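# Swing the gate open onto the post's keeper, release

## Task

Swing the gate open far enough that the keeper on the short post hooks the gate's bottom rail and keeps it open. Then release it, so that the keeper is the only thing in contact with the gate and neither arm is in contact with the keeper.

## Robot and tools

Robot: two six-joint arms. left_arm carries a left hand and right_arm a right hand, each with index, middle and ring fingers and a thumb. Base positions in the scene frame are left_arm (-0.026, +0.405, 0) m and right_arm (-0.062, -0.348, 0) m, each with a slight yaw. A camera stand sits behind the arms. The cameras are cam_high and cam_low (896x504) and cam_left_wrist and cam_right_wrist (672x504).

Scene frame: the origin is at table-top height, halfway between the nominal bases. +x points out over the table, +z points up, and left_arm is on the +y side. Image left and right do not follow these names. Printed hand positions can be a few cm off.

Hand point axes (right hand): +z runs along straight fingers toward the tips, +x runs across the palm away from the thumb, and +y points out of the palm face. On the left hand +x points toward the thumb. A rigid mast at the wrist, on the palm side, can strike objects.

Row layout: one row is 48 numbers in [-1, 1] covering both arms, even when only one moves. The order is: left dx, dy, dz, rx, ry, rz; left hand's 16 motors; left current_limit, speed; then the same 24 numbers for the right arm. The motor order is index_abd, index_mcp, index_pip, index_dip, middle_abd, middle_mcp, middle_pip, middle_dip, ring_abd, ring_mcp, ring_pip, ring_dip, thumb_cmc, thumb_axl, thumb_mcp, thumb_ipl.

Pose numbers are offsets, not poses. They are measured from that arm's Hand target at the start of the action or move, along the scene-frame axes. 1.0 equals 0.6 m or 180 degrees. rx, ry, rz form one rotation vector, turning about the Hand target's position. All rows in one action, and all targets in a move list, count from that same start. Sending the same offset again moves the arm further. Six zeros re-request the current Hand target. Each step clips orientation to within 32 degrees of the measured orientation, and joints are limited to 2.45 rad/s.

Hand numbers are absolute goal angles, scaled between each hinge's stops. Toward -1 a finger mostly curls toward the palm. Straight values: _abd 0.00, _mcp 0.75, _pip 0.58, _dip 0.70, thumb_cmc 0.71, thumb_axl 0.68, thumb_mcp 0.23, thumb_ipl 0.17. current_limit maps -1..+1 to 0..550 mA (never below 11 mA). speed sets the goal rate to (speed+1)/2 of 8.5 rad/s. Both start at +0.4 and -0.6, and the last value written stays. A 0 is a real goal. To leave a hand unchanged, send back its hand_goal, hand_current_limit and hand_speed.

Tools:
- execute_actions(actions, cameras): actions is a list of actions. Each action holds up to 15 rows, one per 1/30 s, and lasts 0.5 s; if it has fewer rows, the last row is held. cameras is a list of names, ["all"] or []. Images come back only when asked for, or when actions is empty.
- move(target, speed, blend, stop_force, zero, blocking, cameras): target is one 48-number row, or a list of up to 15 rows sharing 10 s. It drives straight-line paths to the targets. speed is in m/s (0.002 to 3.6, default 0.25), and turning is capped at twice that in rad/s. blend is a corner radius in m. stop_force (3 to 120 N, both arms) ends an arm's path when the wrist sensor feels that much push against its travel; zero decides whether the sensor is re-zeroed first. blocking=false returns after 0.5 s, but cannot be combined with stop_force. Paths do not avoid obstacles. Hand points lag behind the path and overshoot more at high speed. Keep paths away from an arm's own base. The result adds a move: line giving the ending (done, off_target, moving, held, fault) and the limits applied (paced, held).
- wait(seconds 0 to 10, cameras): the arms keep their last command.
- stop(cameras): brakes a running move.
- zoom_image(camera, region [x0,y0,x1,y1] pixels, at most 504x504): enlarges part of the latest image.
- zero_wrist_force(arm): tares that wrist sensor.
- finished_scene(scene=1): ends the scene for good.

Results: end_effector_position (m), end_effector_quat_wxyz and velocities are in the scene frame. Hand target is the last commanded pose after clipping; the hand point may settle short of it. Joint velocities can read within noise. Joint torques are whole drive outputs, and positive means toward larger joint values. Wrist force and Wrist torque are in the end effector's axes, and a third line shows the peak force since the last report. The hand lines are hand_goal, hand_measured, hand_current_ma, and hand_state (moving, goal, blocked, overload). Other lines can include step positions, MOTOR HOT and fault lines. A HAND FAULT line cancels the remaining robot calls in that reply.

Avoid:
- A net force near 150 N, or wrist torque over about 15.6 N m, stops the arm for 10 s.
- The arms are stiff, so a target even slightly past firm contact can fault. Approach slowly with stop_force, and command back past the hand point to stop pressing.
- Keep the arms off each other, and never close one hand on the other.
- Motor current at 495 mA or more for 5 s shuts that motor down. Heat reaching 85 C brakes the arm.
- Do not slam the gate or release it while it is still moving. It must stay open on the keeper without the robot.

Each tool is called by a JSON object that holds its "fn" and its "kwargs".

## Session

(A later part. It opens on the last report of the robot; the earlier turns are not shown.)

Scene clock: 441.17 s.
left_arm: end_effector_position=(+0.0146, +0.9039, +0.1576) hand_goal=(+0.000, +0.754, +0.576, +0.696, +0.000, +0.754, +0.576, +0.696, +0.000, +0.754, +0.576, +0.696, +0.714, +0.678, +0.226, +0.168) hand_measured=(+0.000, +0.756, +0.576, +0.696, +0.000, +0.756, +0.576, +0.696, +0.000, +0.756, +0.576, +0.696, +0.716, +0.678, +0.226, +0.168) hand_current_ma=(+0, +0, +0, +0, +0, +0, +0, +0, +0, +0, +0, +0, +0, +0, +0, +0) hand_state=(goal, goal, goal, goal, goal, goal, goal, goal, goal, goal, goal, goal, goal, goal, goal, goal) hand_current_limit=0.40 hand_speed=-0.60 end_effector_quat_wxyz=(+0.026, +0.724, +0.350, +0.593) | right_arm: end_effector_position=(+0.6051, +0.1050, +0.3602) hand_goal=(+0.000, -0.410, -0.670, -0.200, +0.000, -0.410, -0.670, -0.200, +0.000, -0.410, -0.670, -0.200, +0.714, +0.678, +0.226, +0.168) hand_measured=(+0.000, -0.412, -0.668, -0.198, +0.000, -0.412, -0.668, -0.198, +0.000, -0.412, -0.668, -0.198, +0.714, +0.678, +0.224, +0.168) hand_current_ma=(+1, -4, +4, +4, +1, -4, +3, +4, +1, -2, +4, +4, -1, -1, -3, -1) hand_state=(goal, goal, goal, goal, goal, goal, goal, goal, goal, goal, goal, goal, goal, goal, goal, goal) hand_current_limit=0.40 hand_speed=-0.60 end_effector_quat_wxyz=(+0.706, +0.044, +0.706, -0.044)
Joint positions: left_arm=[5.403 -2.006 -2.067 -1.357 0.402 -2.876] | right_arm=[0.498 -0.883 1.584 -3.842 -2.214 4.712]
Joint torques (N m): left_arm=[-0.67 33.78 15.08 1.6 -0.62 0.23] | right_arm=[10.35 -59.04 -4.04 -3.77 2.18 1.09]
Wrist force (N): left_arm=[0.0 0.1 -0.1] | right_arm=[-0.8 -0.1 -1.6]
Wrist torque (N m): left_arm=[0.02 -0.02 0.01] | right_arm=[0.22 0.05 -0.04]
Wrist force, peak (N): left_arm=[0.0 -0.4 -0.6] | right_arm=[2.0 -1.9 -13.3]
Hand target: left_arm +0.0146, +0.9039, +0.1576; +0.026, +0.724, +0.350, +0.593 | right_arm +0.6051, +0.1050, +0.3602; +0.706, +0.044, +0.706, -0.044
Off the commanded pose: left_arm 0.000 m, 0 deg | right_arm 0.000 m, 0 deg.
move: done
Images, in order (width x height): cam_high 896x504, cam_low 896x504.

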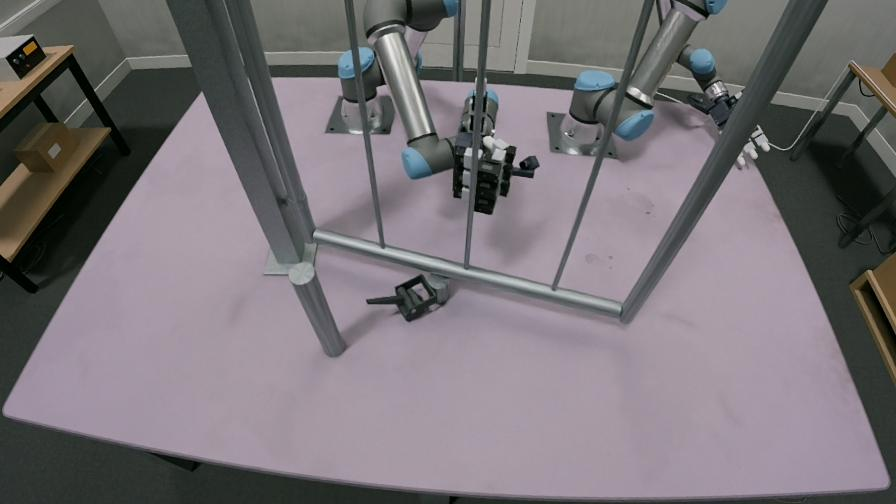

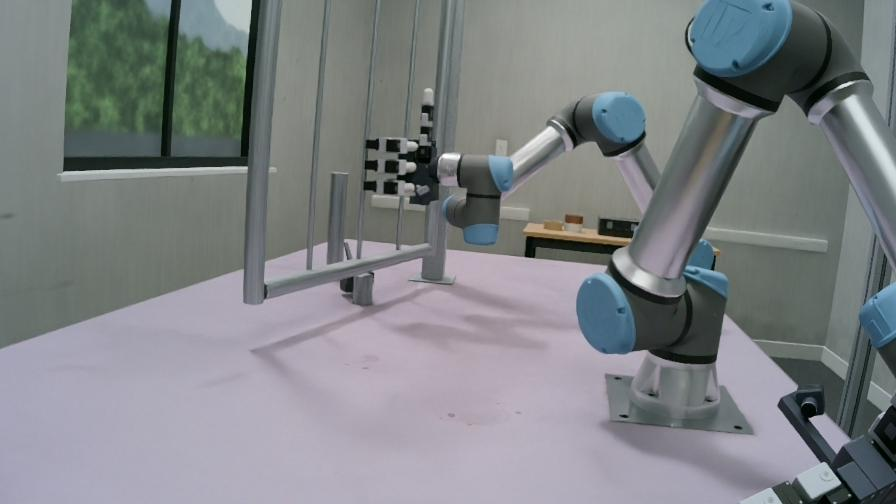

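{"fn": "move", "kwargs": {"target": [0,0,0,0,0,0,0,0.754,0.576,0.696,0,0.754,0.576,0.696,0,0.754,0.576,0.696,0.714,0.678,0.226,0.168,0.4,-0.6,0.142,-0.033,0,0,0,-0.05,0,-0.41,-0.67,-0.2,0,-0.41,-0.67,-0.2,0,-0.41,-0.67,-0.2,0.714,0.678,0.226,0.168,0.4,-0.6], "speed": 0.04, "stop_force": 30, "cameras": ["cam_high","cam_low"]}}

{"fn": "zoom_image", "kwargs": {"camera": "cam_high", "region": [280, 200, 500, 370]}}

{"fn": "zoom_image", "kwargs": {"camera": "cam_low", "region": [270, 150, 470, 330]}}

Scene clock: 465.03 s.
left_arm: end_effector_position=(+0.0146, +0.9039, +0.1576) hand_goal=(+0.000, +0.754, +0.576, +0.696, +0.000, +0.754, +0.576, +0.696, +0.000, +0.754, +0.576, +0.696, +0.714, +0.678, +0.226, +0.168) hand_measured=(+0.000, +0.756, +0.576, +0.696, +0.000, +0.756, +0.576, +0.696, +0.000, +0.756, +0.576, +0.696, +0.716, +0.678, +0.226, +0.168) hand_current_ma=(+0, +0, +0, +0, +0, +0, +0, +0, +0, +0, +0, +0, +0, +0, +0, +0) hand_state=(goal, goal, goal, goal, goal, goal, goal, goal, goal, goal, goal, goal, goal, goal, goal, goal) hand_current_limit=0.40 hand_speed=-0.60 end_effector_quat_wxyz=(+0.026, +0.724, +0.350, +0.593) | right_arm: end_effector_position=(+0.6902, +0.0852, +0.3602) hand_goal=(+0.000, -0.410, -0.670, -0.200, +0.000, -0.410, -0.670, -0.200, +0.000, -0.410, -0.670, -0.200, +0.714, +0.678, +0.226, +0.168) hand_measured=(+0.000, -0.412, -0.668, -0.198, +0.000, -0.412, -0.668, -0.198, +0.000, -0.412, -0.668, -0.198, +0.714, +0.678, +0.224, +0.168) hand_current_ma=(+1, -5, +4, +4, +1, -4, +3, +4, +1, -2, +4, +4, -1, -1, -3, -1) hand_state=(goal, goal, goal, goal, goal, goal, goal, goal, goal, goal, goal, goal, goal, goal, goal, goal) hand_current_limit=0.40 hand_speed=-0.60 end_effector_quat_wxyz=(+0.700, +0.099, +0.700, -0.100)
Joint positions: left_arm=[5.403 -2.006 -2.067 -1.357 0.402 -2.876] | right_arm=[0.462 -0.742 1.313 -3.712 -2.335 4.712]
Joint torques (N m): left_arm=[-0.97 34.39 15.16 1.69 -0.57 0.15] | right_arm=[0.89 -63.03 -9.99 0.19 2.09 0.88]
Wrist force (N): left_arm=[0.1 -0.3 -0.2] | right_arm=[-0.7 -0.3 -2.4]
Wrist torque (N m): left_arm=[0.00 -0.04 0.02] | right_arm=[0.26 0.03 -0.04]
Wrist force, peak (N): left_arm=[-0.1 0.1 -0.6] | right_arm=[-0.1 -1.0 -8.6]
Hand target: left_arm +0.0146, +0.9039, +0.1576; +0.026, +0.724, +0.350, +0.593 | right_arm +0.6903, +0.0852, +0.3602; +0.700, +0.099, +0.700, -0.100
Off the commanded pose: left_arm 0.000 m, 0 deg | right_arm 0.000 m, 0 deg.
move: done
Images, in order (width x height): cam_high 896x504, cam_low 896x504.

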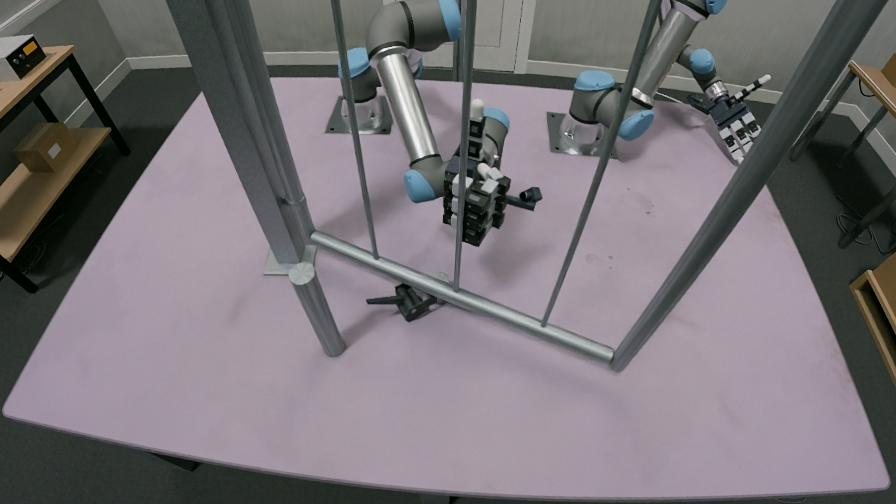

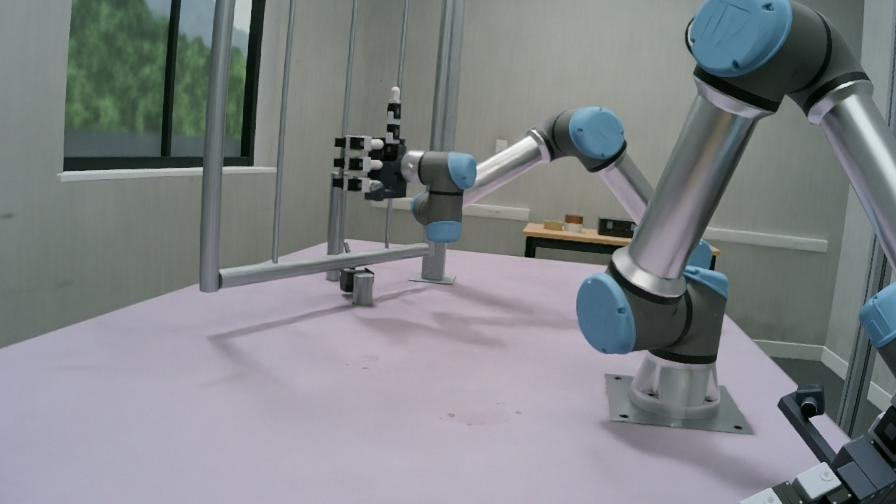

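Scaled by 2.291 from the camera's 896x504 image, which has a finer 1280x720 frame.

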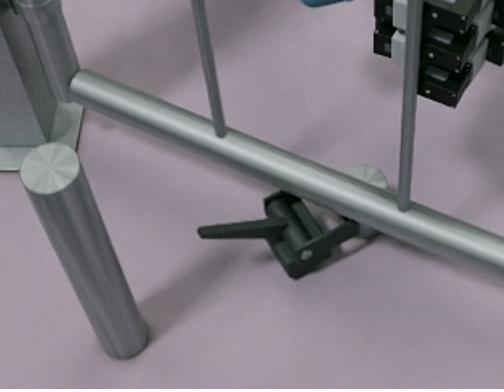

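Scaled by 2.520 from the camera's 896x504 image, which has a finer 1280x720 frame.

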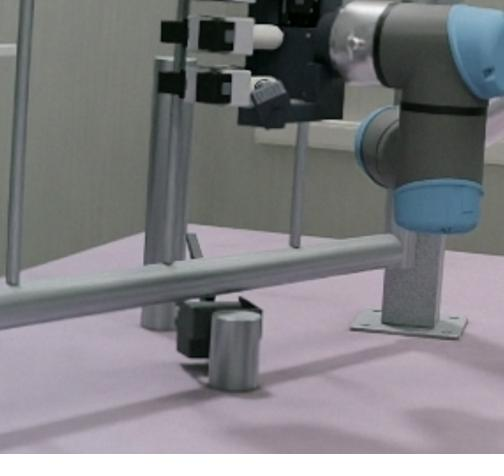

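{"fn": "move", "kwargs": {"target": [0,0,0,0,0,0,0,0.754,0.576,0.696,0,0.754,0.576,0.696,0,0.754,0.576,0.696,0.714,0.678,0.226,0.168,0.4,-0.6,0.092,-0.038,0,0,0,-0.033,0,-0.41,-0.67,-0.2,0,-0.41,-0.67,-0.2,0,-0.41,-0.67,-0.2,0.714,0.678,0.226,0.168,0.4,-0.6], "speed": 0.03, "stop_force": 35, "cameras": ["cam_high","cam_low"]}}

{"fn": "zoom_image", "kwargs": {"camera": "cam_high", "region": [280, 200, 500, 370]}}

{"fn": "zoom_image", "kwargs": {"camera": "cam_low", "region": [270, 150, 470, 330]}}

Scene clock: 478.77 s.
left_arm: end_effector_position=(+0.0146, +0.9039, +0.1576) hand_goal=(+0.000, +0.754, +0.576, +0.696, +0.000, +0.754, +0.576, +0.696, +0.000, +0.754, +0.576, +0.696, +0.714, +0.678, +0.226, +0.168) hand_measured=(+0.000, +0.756, +0.576, +0.696, +0.000, +0.756, +0.576, +0.696, +0.000, +0.756, +0.576, +0.696, +0.716, +0.678, +0.226, +0.168) hand_current_ma=(+0, +0, +0, +0, +0, +0, +0, +0, +0, +0, +0, +0, +0, +0, +0, +0) hand_state=(goal, goal, goal, goal, goal, goal, goal, goal, goal, goal, goal, goal, goal, goal, goal, goal) hand_current_limit=0.40 hand_speed=-0.60 end_effector_quat_wxyz=(+0.026, +0.724, +0.350, +0.593) | right_arm: end_effector_position=(+0.7454, +0.0624, +0.3602) hand_goal=(+0.000, -0.410, -0.670, -0.200, +0.000, -0.410, -0.670, -0.200, +0.000, -0.410, -0.670, -0.200, +0.714, +0.678, +0.226, +0.168) hand_measured=(+0.000, -0.414, -0.668, -0.198, +0.000, -0.412, -0.668, -0.198, +0.000, -0.412, -0.668, -0.198, +0.714, +0.678, +0.224, +0.168) hand_current_ma=(+1, -6, +4, +4, +1, -4, +3, +4, +1, -2, +4, +4, -1, -1, -3, -1) hand_state=(goal, goal, goal, goal, goal, goal, goal, goal, goal, goal, goal, goal, goal, goal, goal, goal) hand_current_limit=0.40 hand_speed=-0.60 end_effector_quat_wxyz=(+0.694, +0.136, +0.694, -0.136)
Joint positions: left_arm=[5.403 -2.006 -2.067 -1.357 0.402 -2.876] | right_arm=[0.429 -0.643 1.119 -3.617 -2.405 4.712]
Joint torques (N m): left_arm=[-1.41 34.66 15.12 1.56 -0.39 0.12] | right_arm=[3.97 -68.95 -9.39 0.27 2.13 0.51]
Wrist force (N): left_arm=[-0.1 0.1 -0.3] | right_arm=[-0.9 0.0 -2.2]
Wrist torque (N m): left_arm=[0.03 0.01 -0.01] | right_arm=[0.27 -0.01 -0.02]
Wrist force, peak (N): left_arm=[0.1 0.5 -0.5] | right_arm=[-1.1 -1.0 -7.0]
Hand target: left_arm +0.0146, +0.9039, +0.1576; +0.026, +0.724, +0.350, +0.593 | right_arm +0.7455, +0.0624, +0.3602; +0.694, +0.136, +0.694, -0.136
Off the commanded pose: left_arm 0.000 m, 0 deg | right_arm 0.000 m, 0 deg.
move: done
Images, in order (width x height): cam_high 896x504, cam_low 896x504.

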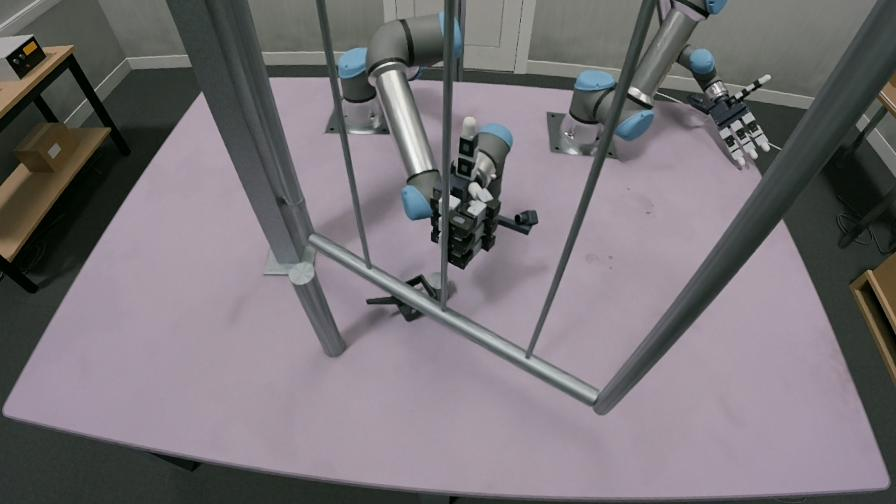

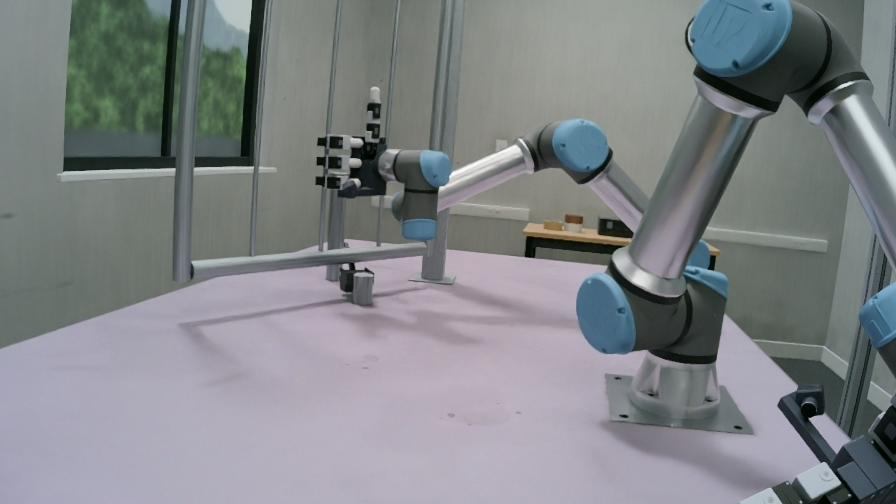

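Scaled by 2.291 from the camera's 896x504 image, which has a finer 1280x720 frame.

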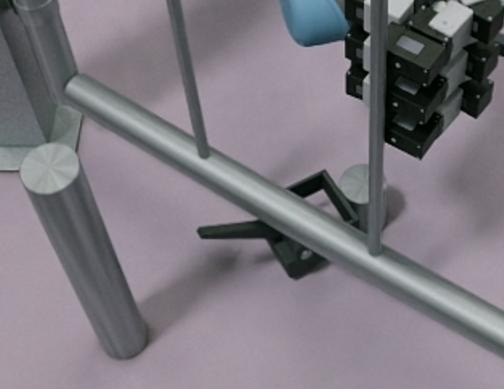

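Scaled by 2.520 from the camera's 896x504 image, which has a finer 1280x720 frame.

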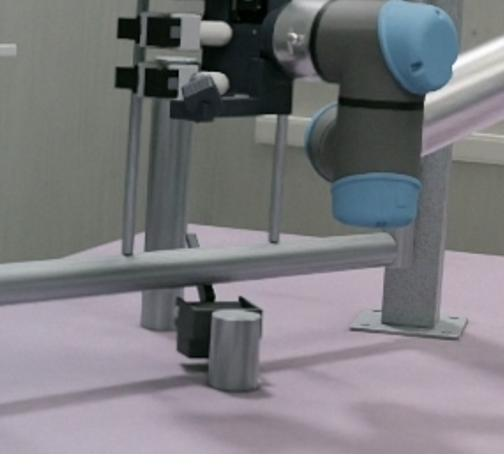

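{"fn": "move", "kwargs": {"target": [0,0,0,0,0,0,0,0.754,0.576,0.696,0,0.754,0.576,0.696,0,0.754,0.576,0.696,0.714,0.678,0.226,0.168,0.4,-0.6,0.072,-0.048,0,0,0,-0.035,0,-0.41,-0.67,-0.2,0,-0.41,-0.67,-0.2,0,-0.41,-0.67,-0.2,0.714,0.678,0.226,0.168,0.4,-0.6], "speed": 0.03, "stop_force": 40, "cameras": ["cam_high","cam_low"]}}

{"fn": "zoom_image", "kwargs": {"camera": "cam_high", "region": [280, 200, 500, 370]}}

{"fn": "zoom_image", "kwargs": {"camera": "cam_low", "region": [270, 150, 470, 330]}}

Scene clock: 493.00 s.
left_arm: end_effector_position=(+0.0146, +0.9039, +0.1576) hand_goal=(+0.000, +0.754, +0.576, +0.696, +0.000, +0.754, +0.576, +0.696, +0.000, +0.754, +0.576, +0.696, +0.714, +0.678, +0.226, +0.168) hand_measured=(+0.000, +0.756, +0.576, +0.696, +0.000, +0.756, +0.576, +0.696, +0.000, +0.756, +0.576, +0.696, +0.716, +0.678, +0.226, +0.168) hand_current_ma=(+0, +0, +0, +0, +0, +0, +0, +0, +0, +0, +0, +0, +0, +0, +0, +0) hand_state=(goal, goal, goal, goal, goal, goal, goal, goal, goal, goal, goal, goal, goal, goal, goal, goal) hand_current_limit=0.40 hand_speed=-0.60 end_effector_quat_wxyz=(+0.026, +0.724, +0.350, +0.593) | right_arm: end_effector_position=(+0.7887, +0.0336, +0.3602) hand_goal=(+0.000, -0.410, -0.670, -0.200, +0.000, -0.410, -0.670, -0.200, +0.000, -0.410, -0.670, -0.200, +0.714, +0.678, +0.226, +0.168) hand_measured=(+0.000, -0.416, -0.668, -0.198, +0.000, -0.412, -0.668, -0.198, +0.000, -0.412, -0.668, -0.198, +0.714, +0.678, +0.224, +0.168) hand_current_ma=(+1, -13, +4, +4, +1, -4, +3, +4, +1, -2, +4, +4, -1, -1, -3, -1) hand_state=(goal, goal, goal, goal, goal, goal, goal, goal, goal, goal, goal, goal, goal, goal, goal, goal) hand_current_limit=0.40 hand_speed=-0.60 end_effector_quat_wxyz=(+0.685, +0.174, +0.686, -0.174)
Joint positions: left_arm=[5.403 -2.006 -2.067 -1.357 0.402 -2.876] | right_arm=[0.399 -0.552 0.937 -3.527 -2.485 4.712]
Joint torques (N m): left_arm=[-0.46 34.27 14.59 1.71 -0.31 0.2] | right_arm=[10.38 -72.04 -7.87 -0.92 2.32 -0.42]
Wrist force (N): left_arm=[0.0 -0.6 -0.2] | right_arm=[-0.8 -0.1 -1.9]
Wrist torque (N m): left_arm=[-0.06 -0.01 0.02] | right_arm=[0.24 0.03 -0.04]
Wrist force, peak (N): left_arm=[-0.5 -0.3 -0.3] | right_arm=[0.2 -1.1 -6.8]
Hand target: left_arm +0.0146, +0.9039, +0.1576; +0.026, +0.724, +0.350, +0.593 | right_arm +0.7887, +0.0336, +0.3602; +0.685, +0.174, +0.686, -0.174
Off the commanded pose: left_arm 0.000 m, 0 deg | right_arm 0.000 m, 0 deg.
move: done
Images, in order (width x height): cam_high 896x504, cam_low 896x504.

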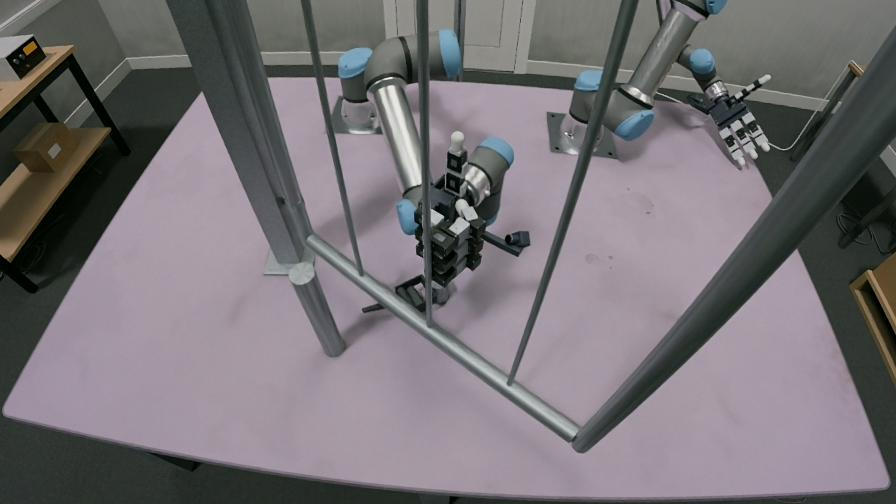

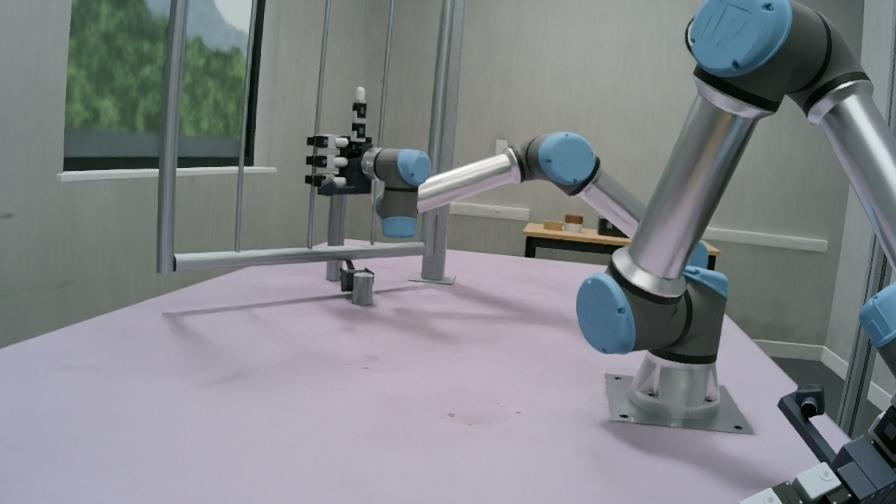

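Scaled by 2.291 from the camera's 896x504 image, which has a finer 1280x720 frame.

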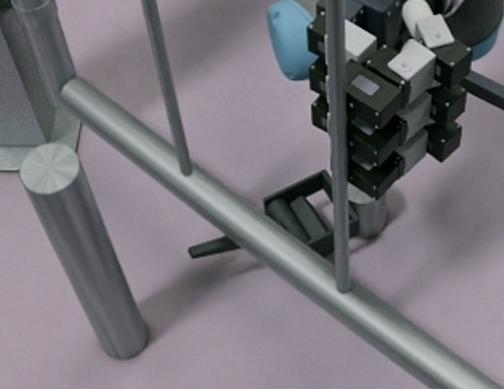

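Scaled by 2.520 from the camera's 896x504 image, which has a finer 1280x720 frame.

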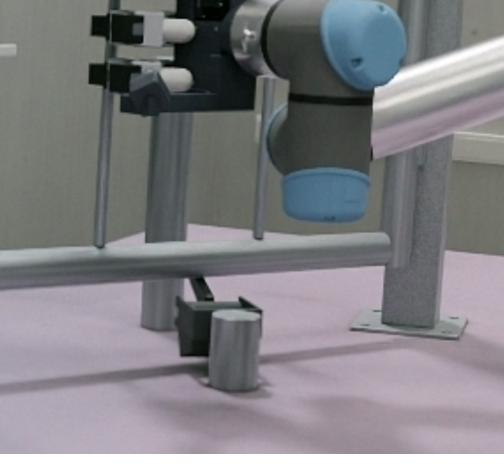

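{"fn": "move", "kwargs": {"target": [0,0,0,0,0,0,0,0.754,0.576,0.696,0,0.754,0.576,0.696,0,0.754,0.576,0.696,0.714,0.678,0.226,0.168,0.4,-0.6,0.060,-0.050,0,0,0,-0.033,0,-0.41,-0.67,-0.2,0,-0.41,-0.67,-0.2,0,-0.41,-0.67,-0.2,0.714,0.678,0.226,0.168,0.4,-0.6], "speed": 0.03, "stop_force": 40, "cameras": ["cam_high","cam_low"]}}

{"fn": "zoom_image", "kwargs": {"camera": "cam_high", "region": [280, 200, 500, 370]}}

{"fn": "zoom_image", "kwargs": {"camera": "cam_low", "region": [270, 150, 470, 330]}}

Scene clock: 514.23 s.
left_arm: end_effector_position=(+0.0146, +0.9039, +0.1576) hand_goal=(+0.000, +0.754, +0.576, +0.696, +0.000, +0.754, +0.576, +0.696, +0.000, +0.754, +0.576, +0.696, +0.714, +0.678, +0.226, +0.168) hand_measured=(+0.000, +0.756, +0.576, +0.696, +0.000, +0.756, +0.576, +0.696, +0.000, +0.756, +0.576, +0.696, +0.716, +0.678, +0.226, +0.168) hand_current_ma=(+0, +0, +0, +0, +0, +0, +0, +0, +0, +0, +0, +0, +0, +0, +0, +0) hand_state=(goal, goal, goal, goal, goal, goal, goal, goal, goal, goal, goal, goal, goal, goal, goal, goal) hand_current_limit=0.40 hand_speed=-0.60 end_effector_quat_wxyz=(+0.026, +0.724, +0.350, +0.593) | right_arm: end_effector_position=(+0.8247, +0.0036, +0.3602) hand_goal=(+0.000, -0.410, -0.670, -0.200, +0.000, -0.410, -0.670, -0.200, +0.000, -0.410, -0.670, -0.200, +0.714, +0.678, +0.226, +0.168) hand_measured=(+0.000, -0.416, -0.668, -0.198, +0.000, -0.412, -0.668, -0.198, +0.000, -0.412, -0.668, -0.198, +0.714, +0.678, +0.224, +0.168) hand_current_ma=(+1, -14, +4, +4, +1, -4, +3, +4, +1, -2, +4, +4, -1, -1, -3, -1) hand_state=(goal, goal, goal, goal, goal, goal, goal, goal, goal, goal, goal, goal, goal, goal, goal, goal) hand_current_limit=0.40 hand_speed=-0.60 end_effector_quat_wxyz=(+0.675, +0.209, +0.676, -0.209)
Joint positions: left_arm=[5.403 -2.006 -2.067 -1.357 0.402 -2.876] | right_arm=[0.371 -0.457 0.747 -3.431 -2.561 4.713]
Joint torques (N m): left_arm=[-0.85 34.36 14.83 1.67 -0.19 0.14] | right_arm=[9.54 -75.91 -8.5 -1.91 2.28 -0.81]
Wrist force (N): left_arm=[0.0 0.0 -0.4] | right_arm=[-0.5 -0.2 -1.9]
Wrist torque (N m): left_arm=[0.03 -0.02 0.01] | right_arm=[0.24 -0.03 0.00]
Wrist force, peak (N): left_arm=[0.4 0.4 -0.3] | right_arm=[0.7 -1.4 -8.4]
Hand target: left_arm +0.0146, +0.9039, +0.1576; +0.026, +0.724, +0.350, +0.593 | right_arm +0.8247, +0.0036, +0.3602; +0.675, +0.209, +0.676, -0.209
Off the commanded pose: left_arm 0.000 m, 0 deg | right_arm 0.000 m, 0 deg.
move: done
Images, in order (width x height): cam_high 896x504, cam_low 896x504.

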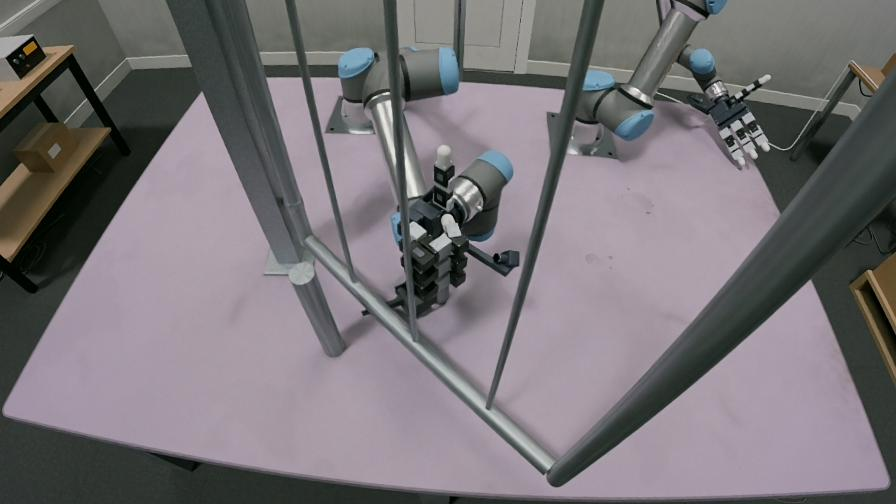

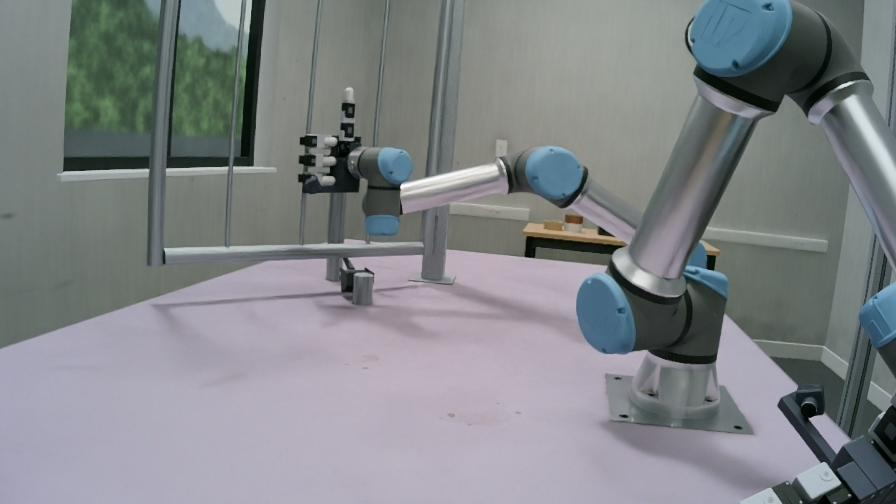

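Scaled by 2.291 from the camera's 896x504 image, which has a finer 1280x720 frame.

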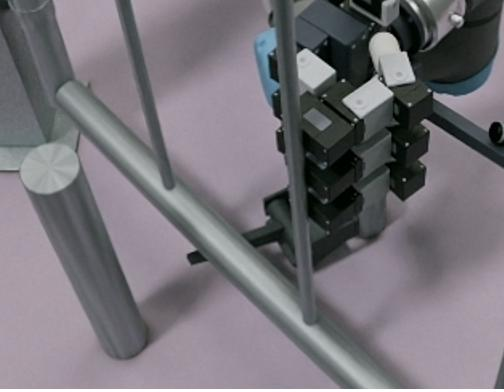

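Scaled by 2.520 from the camera's 896x504 image, which has a finer 1280x720 frame.

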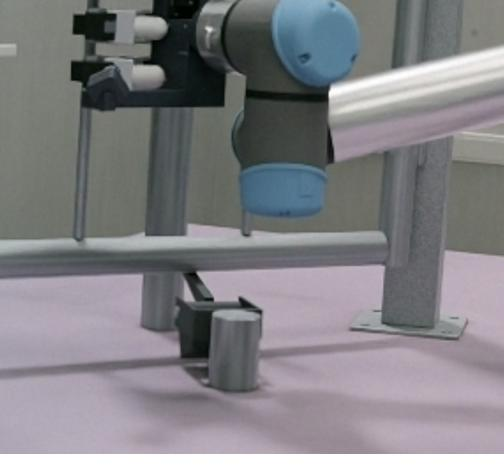

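{"fn": "move", "kwargs": {"target": [0,0,0,0,0,0,0,0.754,0.576,0.696,0,0.754,0.576,0.696,0,0.754,0.576,0.696,0.714,0.678,0.226,0.168,0.4,-0.6,0.057,-0.060,0,0,0,-0.022,0,-0.41,-0.67,-0.2,0,-0.41,-0.67,-0.2,0,-0.41,-0.67,-0.2,0.714,0.678,0.226,0.168,0.4,-0.6], "speed": 0.03, "stop_force": 40, "cameras": ["cam_high","cam_low"]}}

{"fn": "zoom_image", "kwargs": {"camera": "cam_high", "region": [280, 200, 500, 370]}}

{"fn": "zoom_image", "kwargs": {"camera": "cam_low", "region": [270, 150, 470, 330]}}

Scene clock: 528.43 s.
left_arm: end_effector_position=(+0.0146, +0.9039, +0.1576) hand_goal=(+0.000, +0.754, +0.576, +0.696, +0.000, +0.754, +0.576, +0.696, +0.000, +0.754, +0.576, +0.696, +0.714, +0.678, +0.226, +0.168) hand_measured=(+0.000, +0.756, +0.576, +0.696, +0.000, +0.756, +0.576, +0.696, +0.000, +0.756, +0.576, +0.696, +0.716, +0.678, +0.226, +0.168) hand_current_ma=(+0, +0, +0, +0, +0, +0, +0, +0, +0, +0, +0, +0, +0, +0, +0, +0) hand_state=(goal, goal, goal, goal, goal, goal, goal, goal, goal, goal, goal, goal, goal, goal, goal, goal) hand_current_limit=0.40 hand_speed=-0.60 end_effector_quat_wxyz=(+0.026, +0.724, +0.350, +0.593) | right_arm: end_effector_position=(+0.8589, -0.0324, +0.3602) hand_goal=(+0.000, -0.410, -0.670, -0.200, +0.000, -0.410, -0.670, -0.200, +0.000, -0.410, -0.670, -0.200, +0.714, +0.678, +0.226, +0.168) hand_measured=(+0.000, -0.418, -0.668, -0.198, +0.000, -0.412, -0.668, -0.198, +0.000, -0.412, -0.668, -0.198, +0.714, +0.678, +0.224, +0.168) hand_current_ma=(+1, -16, +4, +4, +1, -4, +3, +4, +1, -2, +4, +4, -1, -1, -3, -1) hand_state=(goal, goal, goal, goal, goal, goal, goal, goal, goal, goal, goal, goal, goal, goal, goal, goal) hand_current_limit=0.40 hand_speed=-0.60 end_effector_quat_wxyz=(+0.668, +0.232, +0.668, -0.232)
Joint positions: left_arm=[5.403 -2.006 -2.067 -1.357 0.402 -2.876] | right_arm=[0.329 -0.37 0.57 -3.342 -2.588 4.713]
Joint torques (N m): left_arm=[-0.8 34.12 15.1 1.82 0 0.1] | right_arm=[7.82 -78.01 -9.12 -1.67 2.1 -0.8]
Wrist force (N): left_arm=[0.0 0.0 -0.2] | right_arm=[-0.6 -0.2 -2.2]
Wrist torque (N m): left_arm=[0.02 -0.02 0.02] | right_arm=[0.22 -0.02 -0.01]
Wrist force, peak (N): left_arm=[0.1 -0.7 0.0] | right_arm=[-0.6 -1.3 -7.9]
Hand target: left_arm +0.0146, +0.9039, +0.1576; +0.026, +0.724, +0.350, +0.593 | right_arm +0.8589, -0.0324, +0.3602; +0.668, +0.232, +0.668, -0.232
Off the commanded pose: left_arm 0.000 m, 0 deg | right_arm 0.000 m, 0 deg.
move: done
Images, in order (width x height): cam_high 896x504, cam_low 896x504.

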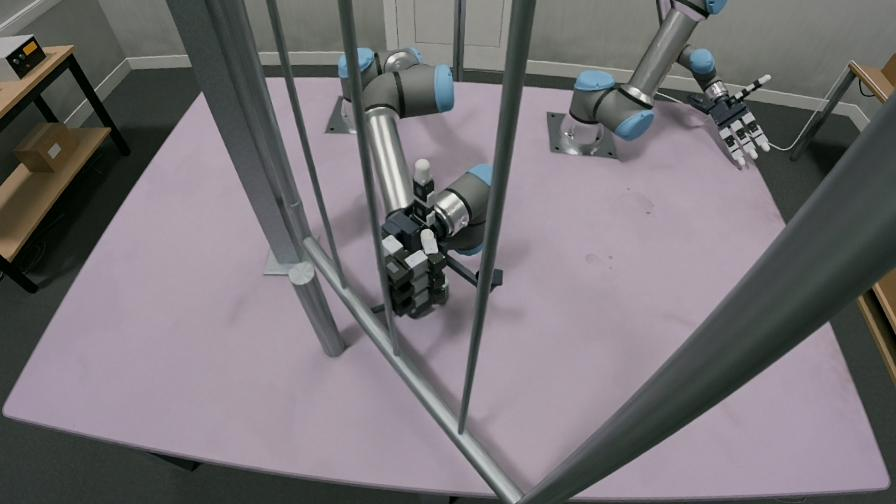

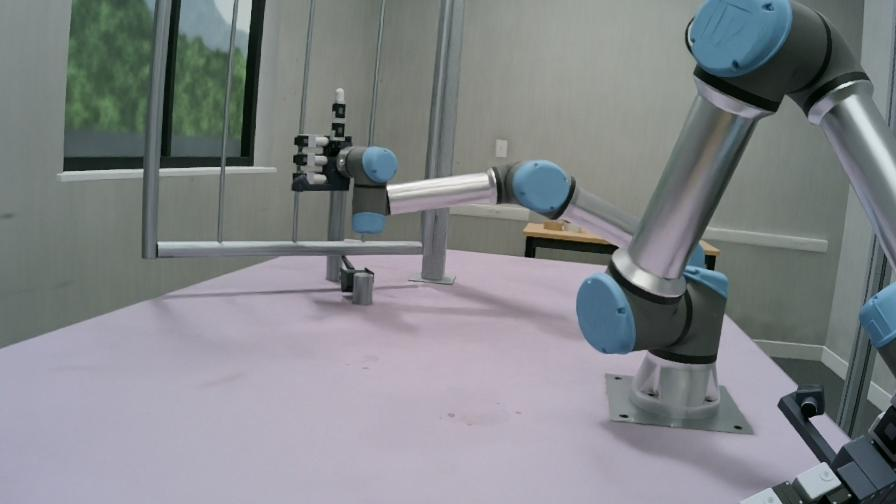

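Scaled by 2.291 from the camera's 896x504 image, which has a finer 1280x720 frame.

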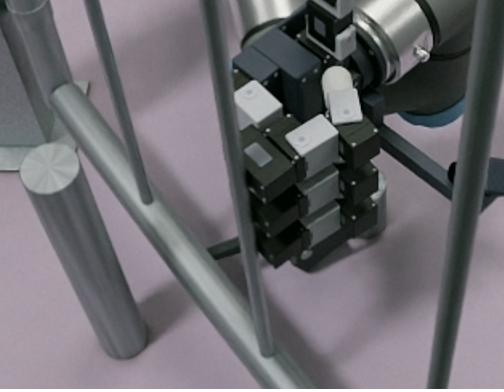

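Scaled by 2.520 from the camera's 896x504 image, which has a finer 1280x720 frame.

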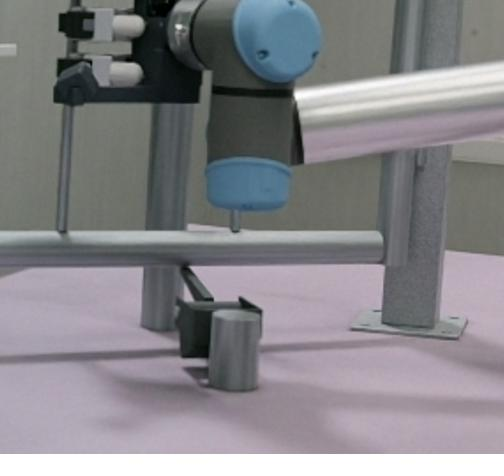

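{"fn": "move", "kwargs": {"target": [[0,0,0,0,0,0,0,0.754,0.576,0.696,0,0.754,0.576,0.696,0,0.754,0.576,0.696,0.714,0.678,0.226,0.168,0.4,-0.6,-0.030,-0.040,0.1,0,0,0,0,-0.41,-0.67,-0.2,0,-0.41,-0.67,-0.2,0,-0.41,-0.67,-0.2,0.714,0.678,0.226,0.168,0.4,-0.6],[0,0,0,0,0,0,0,0.754,0.576,0.696,0,0.754,0.576,0.696,0,0.754,0.576,0.696,0.714,0.678,0.226,0.168,0.4,-0.6,0.005,-0.09,0.1,0,0,-0.022,0,-0.41,-0.67,-0.2,0,-0.41,-0.67,-0.2,0,-0.41,-0.67,-0.2,0.714,0.678,0.226,0.168,0.4,-0.6]], "speed": 0.03, "blend": 0.01, "stop_force": 40, "cameras": ["cam_high","cam_low","cam_right_wrist"]}}

{"fn": "zoom_image", "kwargs": {"camera": "cam_high", "region": [280, 200, 500, 370]}}

{"fn": "zoom_image", "kwargs": {"camera": "cam_low", "region": [270, 150, 470, 330]}}

Scene clock: 583.30 s.
left_arm: end_effector_position=(+0.0146, +0.9039, +0.1576) hand_goal=(+0.000, +0.754, +0.576, +0.696, +0.000, +0.754, +0.576, +0.696, +0.000, +0.754, +0.576, +0.696, +0.714, +0.678, +0.226, +0.168) hand_measured=(+0.000, +0.756, +0.576, +0.696, +0.000, +0.756, +0.576, +0.696, +0.000, +0.756, +0.576, +0.696, +0.716, +0.678, +0.226, +0.168) hand_current_ma=(+0, +0, +0, +0, +0, +0, +0, +0, +0, +0, +0, +0, +0, +0, +0, +0) hand_state=(goal, goal, goal, goal, goal, goal, goal, goal, goal, goal, goal, goal, goal, goal, goal, goal) hand_current_limit=0.40 hand_speed=-0.60 end_effector_quat_wxyz=(+0.026, +0.724, +0.350, +0.593) | right_arm: end_effector_position=(+0.8619, -0.0864, +0.4202) hand_goal=(+0.000, -0.410, -0.670, -0.200, +0.000, -0.410, -0.670, -0.200, +0.000, -0.410, -0.670, -0.200, +0.714, +0.678, +0.226, +0.168) hand_measured=(-0.002, -0.422, -0.672, -0.198, +0.000, -0.416, -0.670, -0.202, +0.000, -0.412, -0.672, -0.198, +0.714, +0.678, +0.224, +0.168) hand_current_ma=(-2, -31, -1, +5, -1, -13, +1, -4, +0, -4, -1, +3, -1, -1, -3, -1) hand_state=(goal, goal, goal, goal, goal, goal, goal, goal, goal, goal, goal, goal, goal, goal, goal, goal) hand_current_limit=0.40 hand_speed=-0.60 end_effector_quat_wxyz=(+0.659, +0.255, +0.660, -0.255)
Joint positions: left_arm=[5.403 -2.006 -2.067 -1.357 0.402 -2.876] | right_arm=[0.279 -0.457 0.59 -3.274 -2.607 4.713]
Joint torques (N m): left_arm=[-0.62 34.21 14.84 1.77 0.09 0.15] | right_arm=[8.83 -76.15 -9.23 -3.07 2.28 -0.81]
Wrist force (N): left_arm=[0.4 0.3 -0.1] | right_arm=[-0.6 -0.2 -1.9]
Wrist torque (N m): left_arm=[0.04 -0.06 0.05] | right_arm=[0.15 -0.02 -0.04]
Wrist force, peak (N): left_arm=[0.2 0.6 -0.2] | right_arm=[-1.0 6.9 -18.6]
Hand target: left_arm +0.0146, +0.9039, +0.1576; +0.026, +0.724, +0.350, +0.593 | right_arm +0.8619, -0.0864, +0.4202; +0.659, +0.255, +0.660, -0.255
Off the commanded pose: left_arm 0.000 m, 0 deg | right_arm 0.000 m, 0 deg.
move: done
Images, in order (width x height): cam_high 896x504, cam_low 896x504, cam_right_wrist 672x504.

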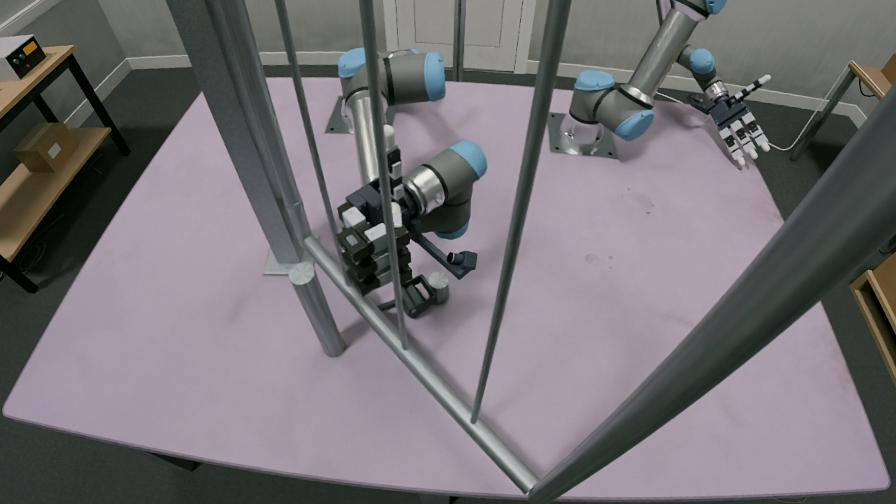

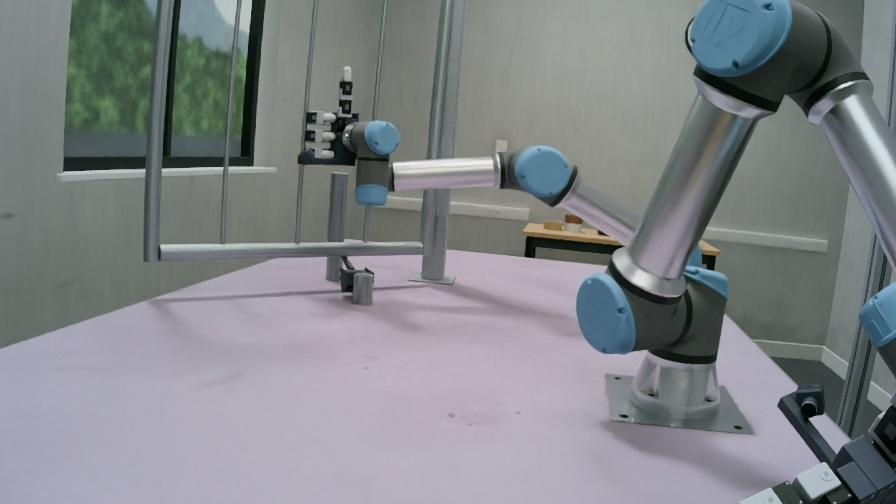

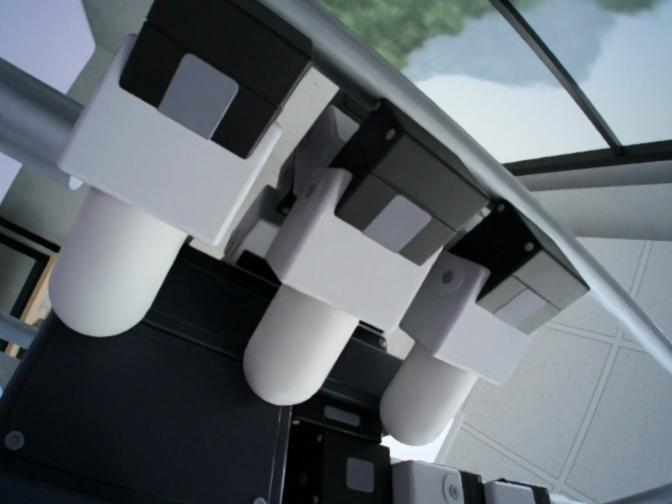

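Scaled by 2.291 from the camera's 896x504 image, which has a finer 1280x720 frame.

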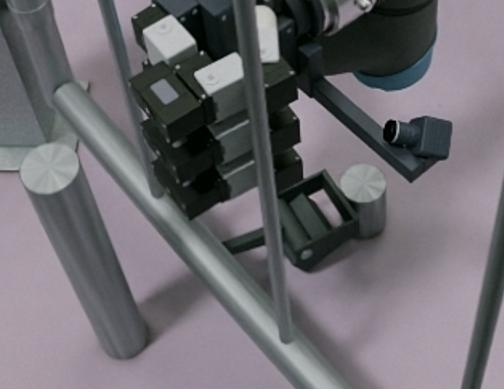

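Scaled by 2.520 from the camera's 896x504 image, which has a finer 1280x720 frame.

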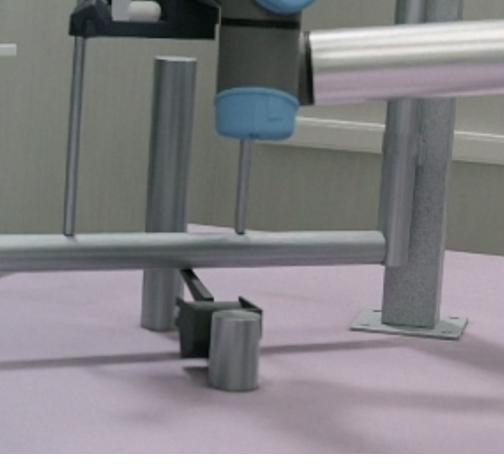

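{"fn": "move", "kwargs": {"target": [0,0,0,0,0,0,0,0.754,0.576,0.696,0,0.754,0.576,0.696,0,0.754,0.576,0.696,0.714,0.678,0.226,0.168,0.4,-0.6,0.066,-0.033,0,0,0,0,0,-0.41,-0.67,-0.2,0,-0.41,-0.67,-0.2,0,-0.41,-0.67,-0.2,0.714,0.678,0.226,0.168,0.4,-0.6], "speed": 0.03, "stop_force": 40, "cameras": ["cam_high","cam_low","cam_right_wrist"]}}

{"fn": "zoom_image", "kwargs": {"camera": "cam_high", "region": [280, 200, 500, 370]}}

{"fn": "zoom_image", "kwargs": {"camera": "cam_low", "region": [270, 150, 470, 330]}}

Scene clock: 609.10 s.
left_arm: end_effector_position=(+0.0146, +0.9039, +0.1576) hand_goal=(+0.000, +0.754, +0.576, +0.696, +0.000, +0.754, +0.576, +0.696, +0.000, +0.754, +0.576, +0.696, +0.714, +0.678, +0.226, +0.168) hand_measured=(+0.000, +0.756, +0.576, +0.696, +0.000, +0.756, +0.576, +0.696, +0.000, +0.756, +0.576, +0.696, +0.716, +0.678, +0.226, +0.168) hand_current_ma=(+0, +0, +0, +0, +0, +0, +0, +0, +0, +0, +0, +0, +0, +0, +0, +0) hand_state=(goal, goal, goal, goal, goal, goal, goal, goal, goal, goal, goal, goal, goal, goal, goal, goal) hand_current_limit=0.40 hand_speed=-0.60 end_effector_quat_wxyz=(+0.026, +0.724, +0.350, +0.593) | right_arm: end_effector_position=(+0.9017, -0.1067, +0.4202) hand_goal=(+0.000, -0.410, -0.670, -0.200, +0.000, -0.410, -0.670, -0.200, +0.000, -0.410, -0.670, -0.200, +0.714, +0.678, +0.226, +0.168) hand_measured=(+0.000, -0.426, -0.684, -0.192, -0.002, -0.422, -0.680, -0.196, +0.000, -0.420, -0.680, -0.196, +0.714, +0.678, +0.224, +0.168) hand_current_ma=(-1, -46, -34, +16, -2, -33, -22, +8, +0, -24, -21, +6, -1, -1, -3, -1) hand_state=(goal, goal, goal, goal, goal, goal, goal, goal, goal, goal, goal, goal, goal, goal, goal, goal) hand_current_limit=0.40 hand_speed=-0.60 end_effector_quat_wxyz=(+0.659, +0.255, +0.660, -0.255)
Joint positions: left_arm=[5.403 -2.006 -2.067 -1.357 0.402 -2.876] | right_arm=[0.24 -0.303 0.281 -3.119 -2.568 4.713]
Joint torques (N m): left_arm=[-0.71 34.3 14.65 1.82 0.18 0.19] | right_arm=[12.42 -77.29 -8.96 0.24 11.83 1]
Wrist force (N): left_arm=[0.0 -0.3 0.2] | right_arm=[9.2 -46.5 -7.0]
Wrist torque (N m): left_arm=[-0.06 -0.01 0.02] | right_arm=[-1.24 -0.16 -0.10]
Wrist force, peak (N): left_arm=[0.4 -0.6 -0.3] | right_arm=[12.0 -50.1 -9.4]
Hand target: left_arm +0.0146, +0.9039, +0.1576; +0.026, +0.724, +0.350, +0.593 | right_arm +0.9017, -0.1067, +0.4202; +0.659, +0.255, +0.660, -0.255 (not the last commanded pose)
Off the commanded pose: left_arm 0.000 m, 0 deg | right_arm 0.001 m, 0 deg.
move: contact (right_arm)
Images, in order (width x height): cam_high 896x504, cam_low 896x504, cam_right_wrist 672x504.

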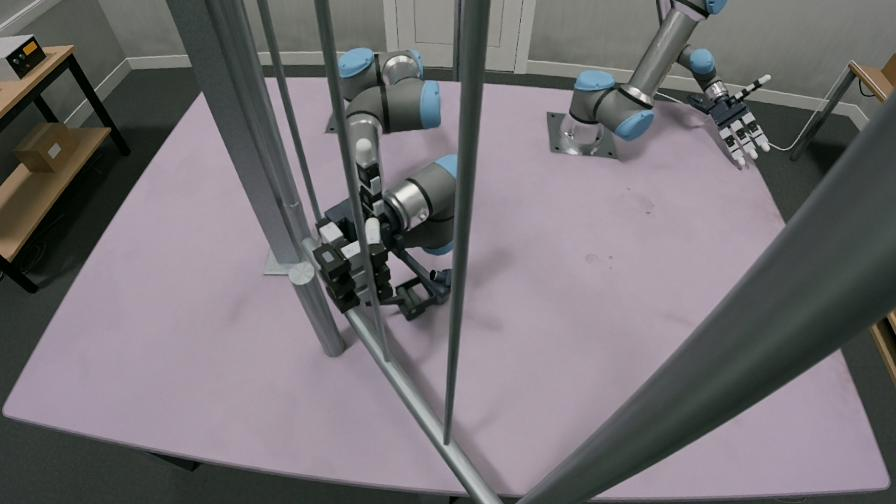

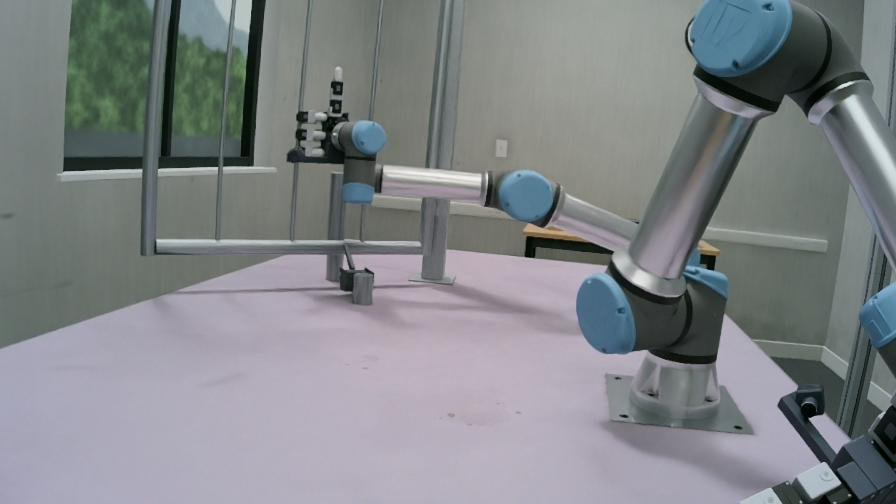

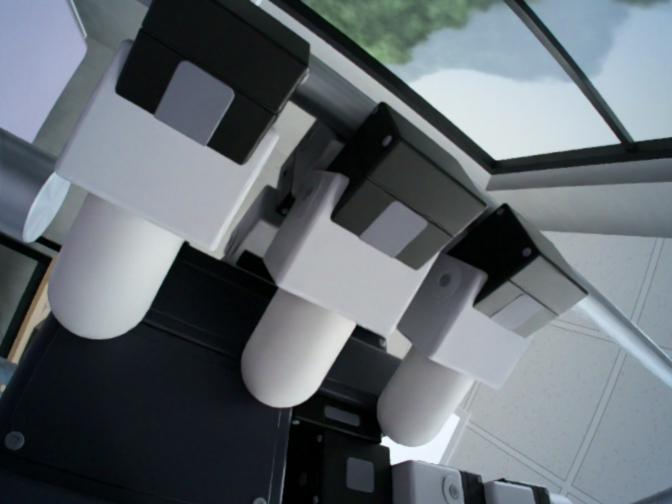

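Scaled by 2.291 from the camera's 896x504 image, which has a finer 1280x720 frame.

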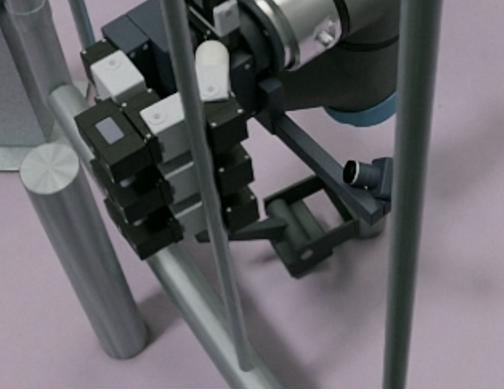

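Scaled by 2.520 from the camera's 896x504 image, which has a finer 1280x720 frame.

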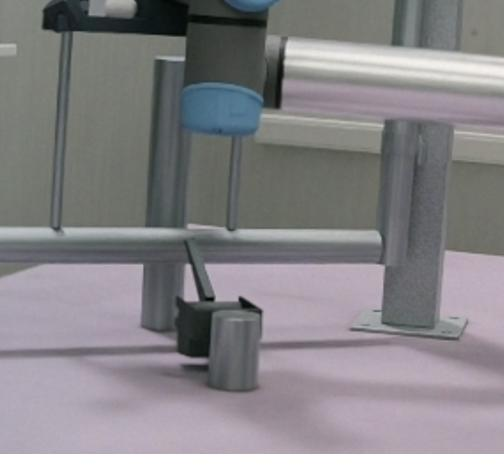

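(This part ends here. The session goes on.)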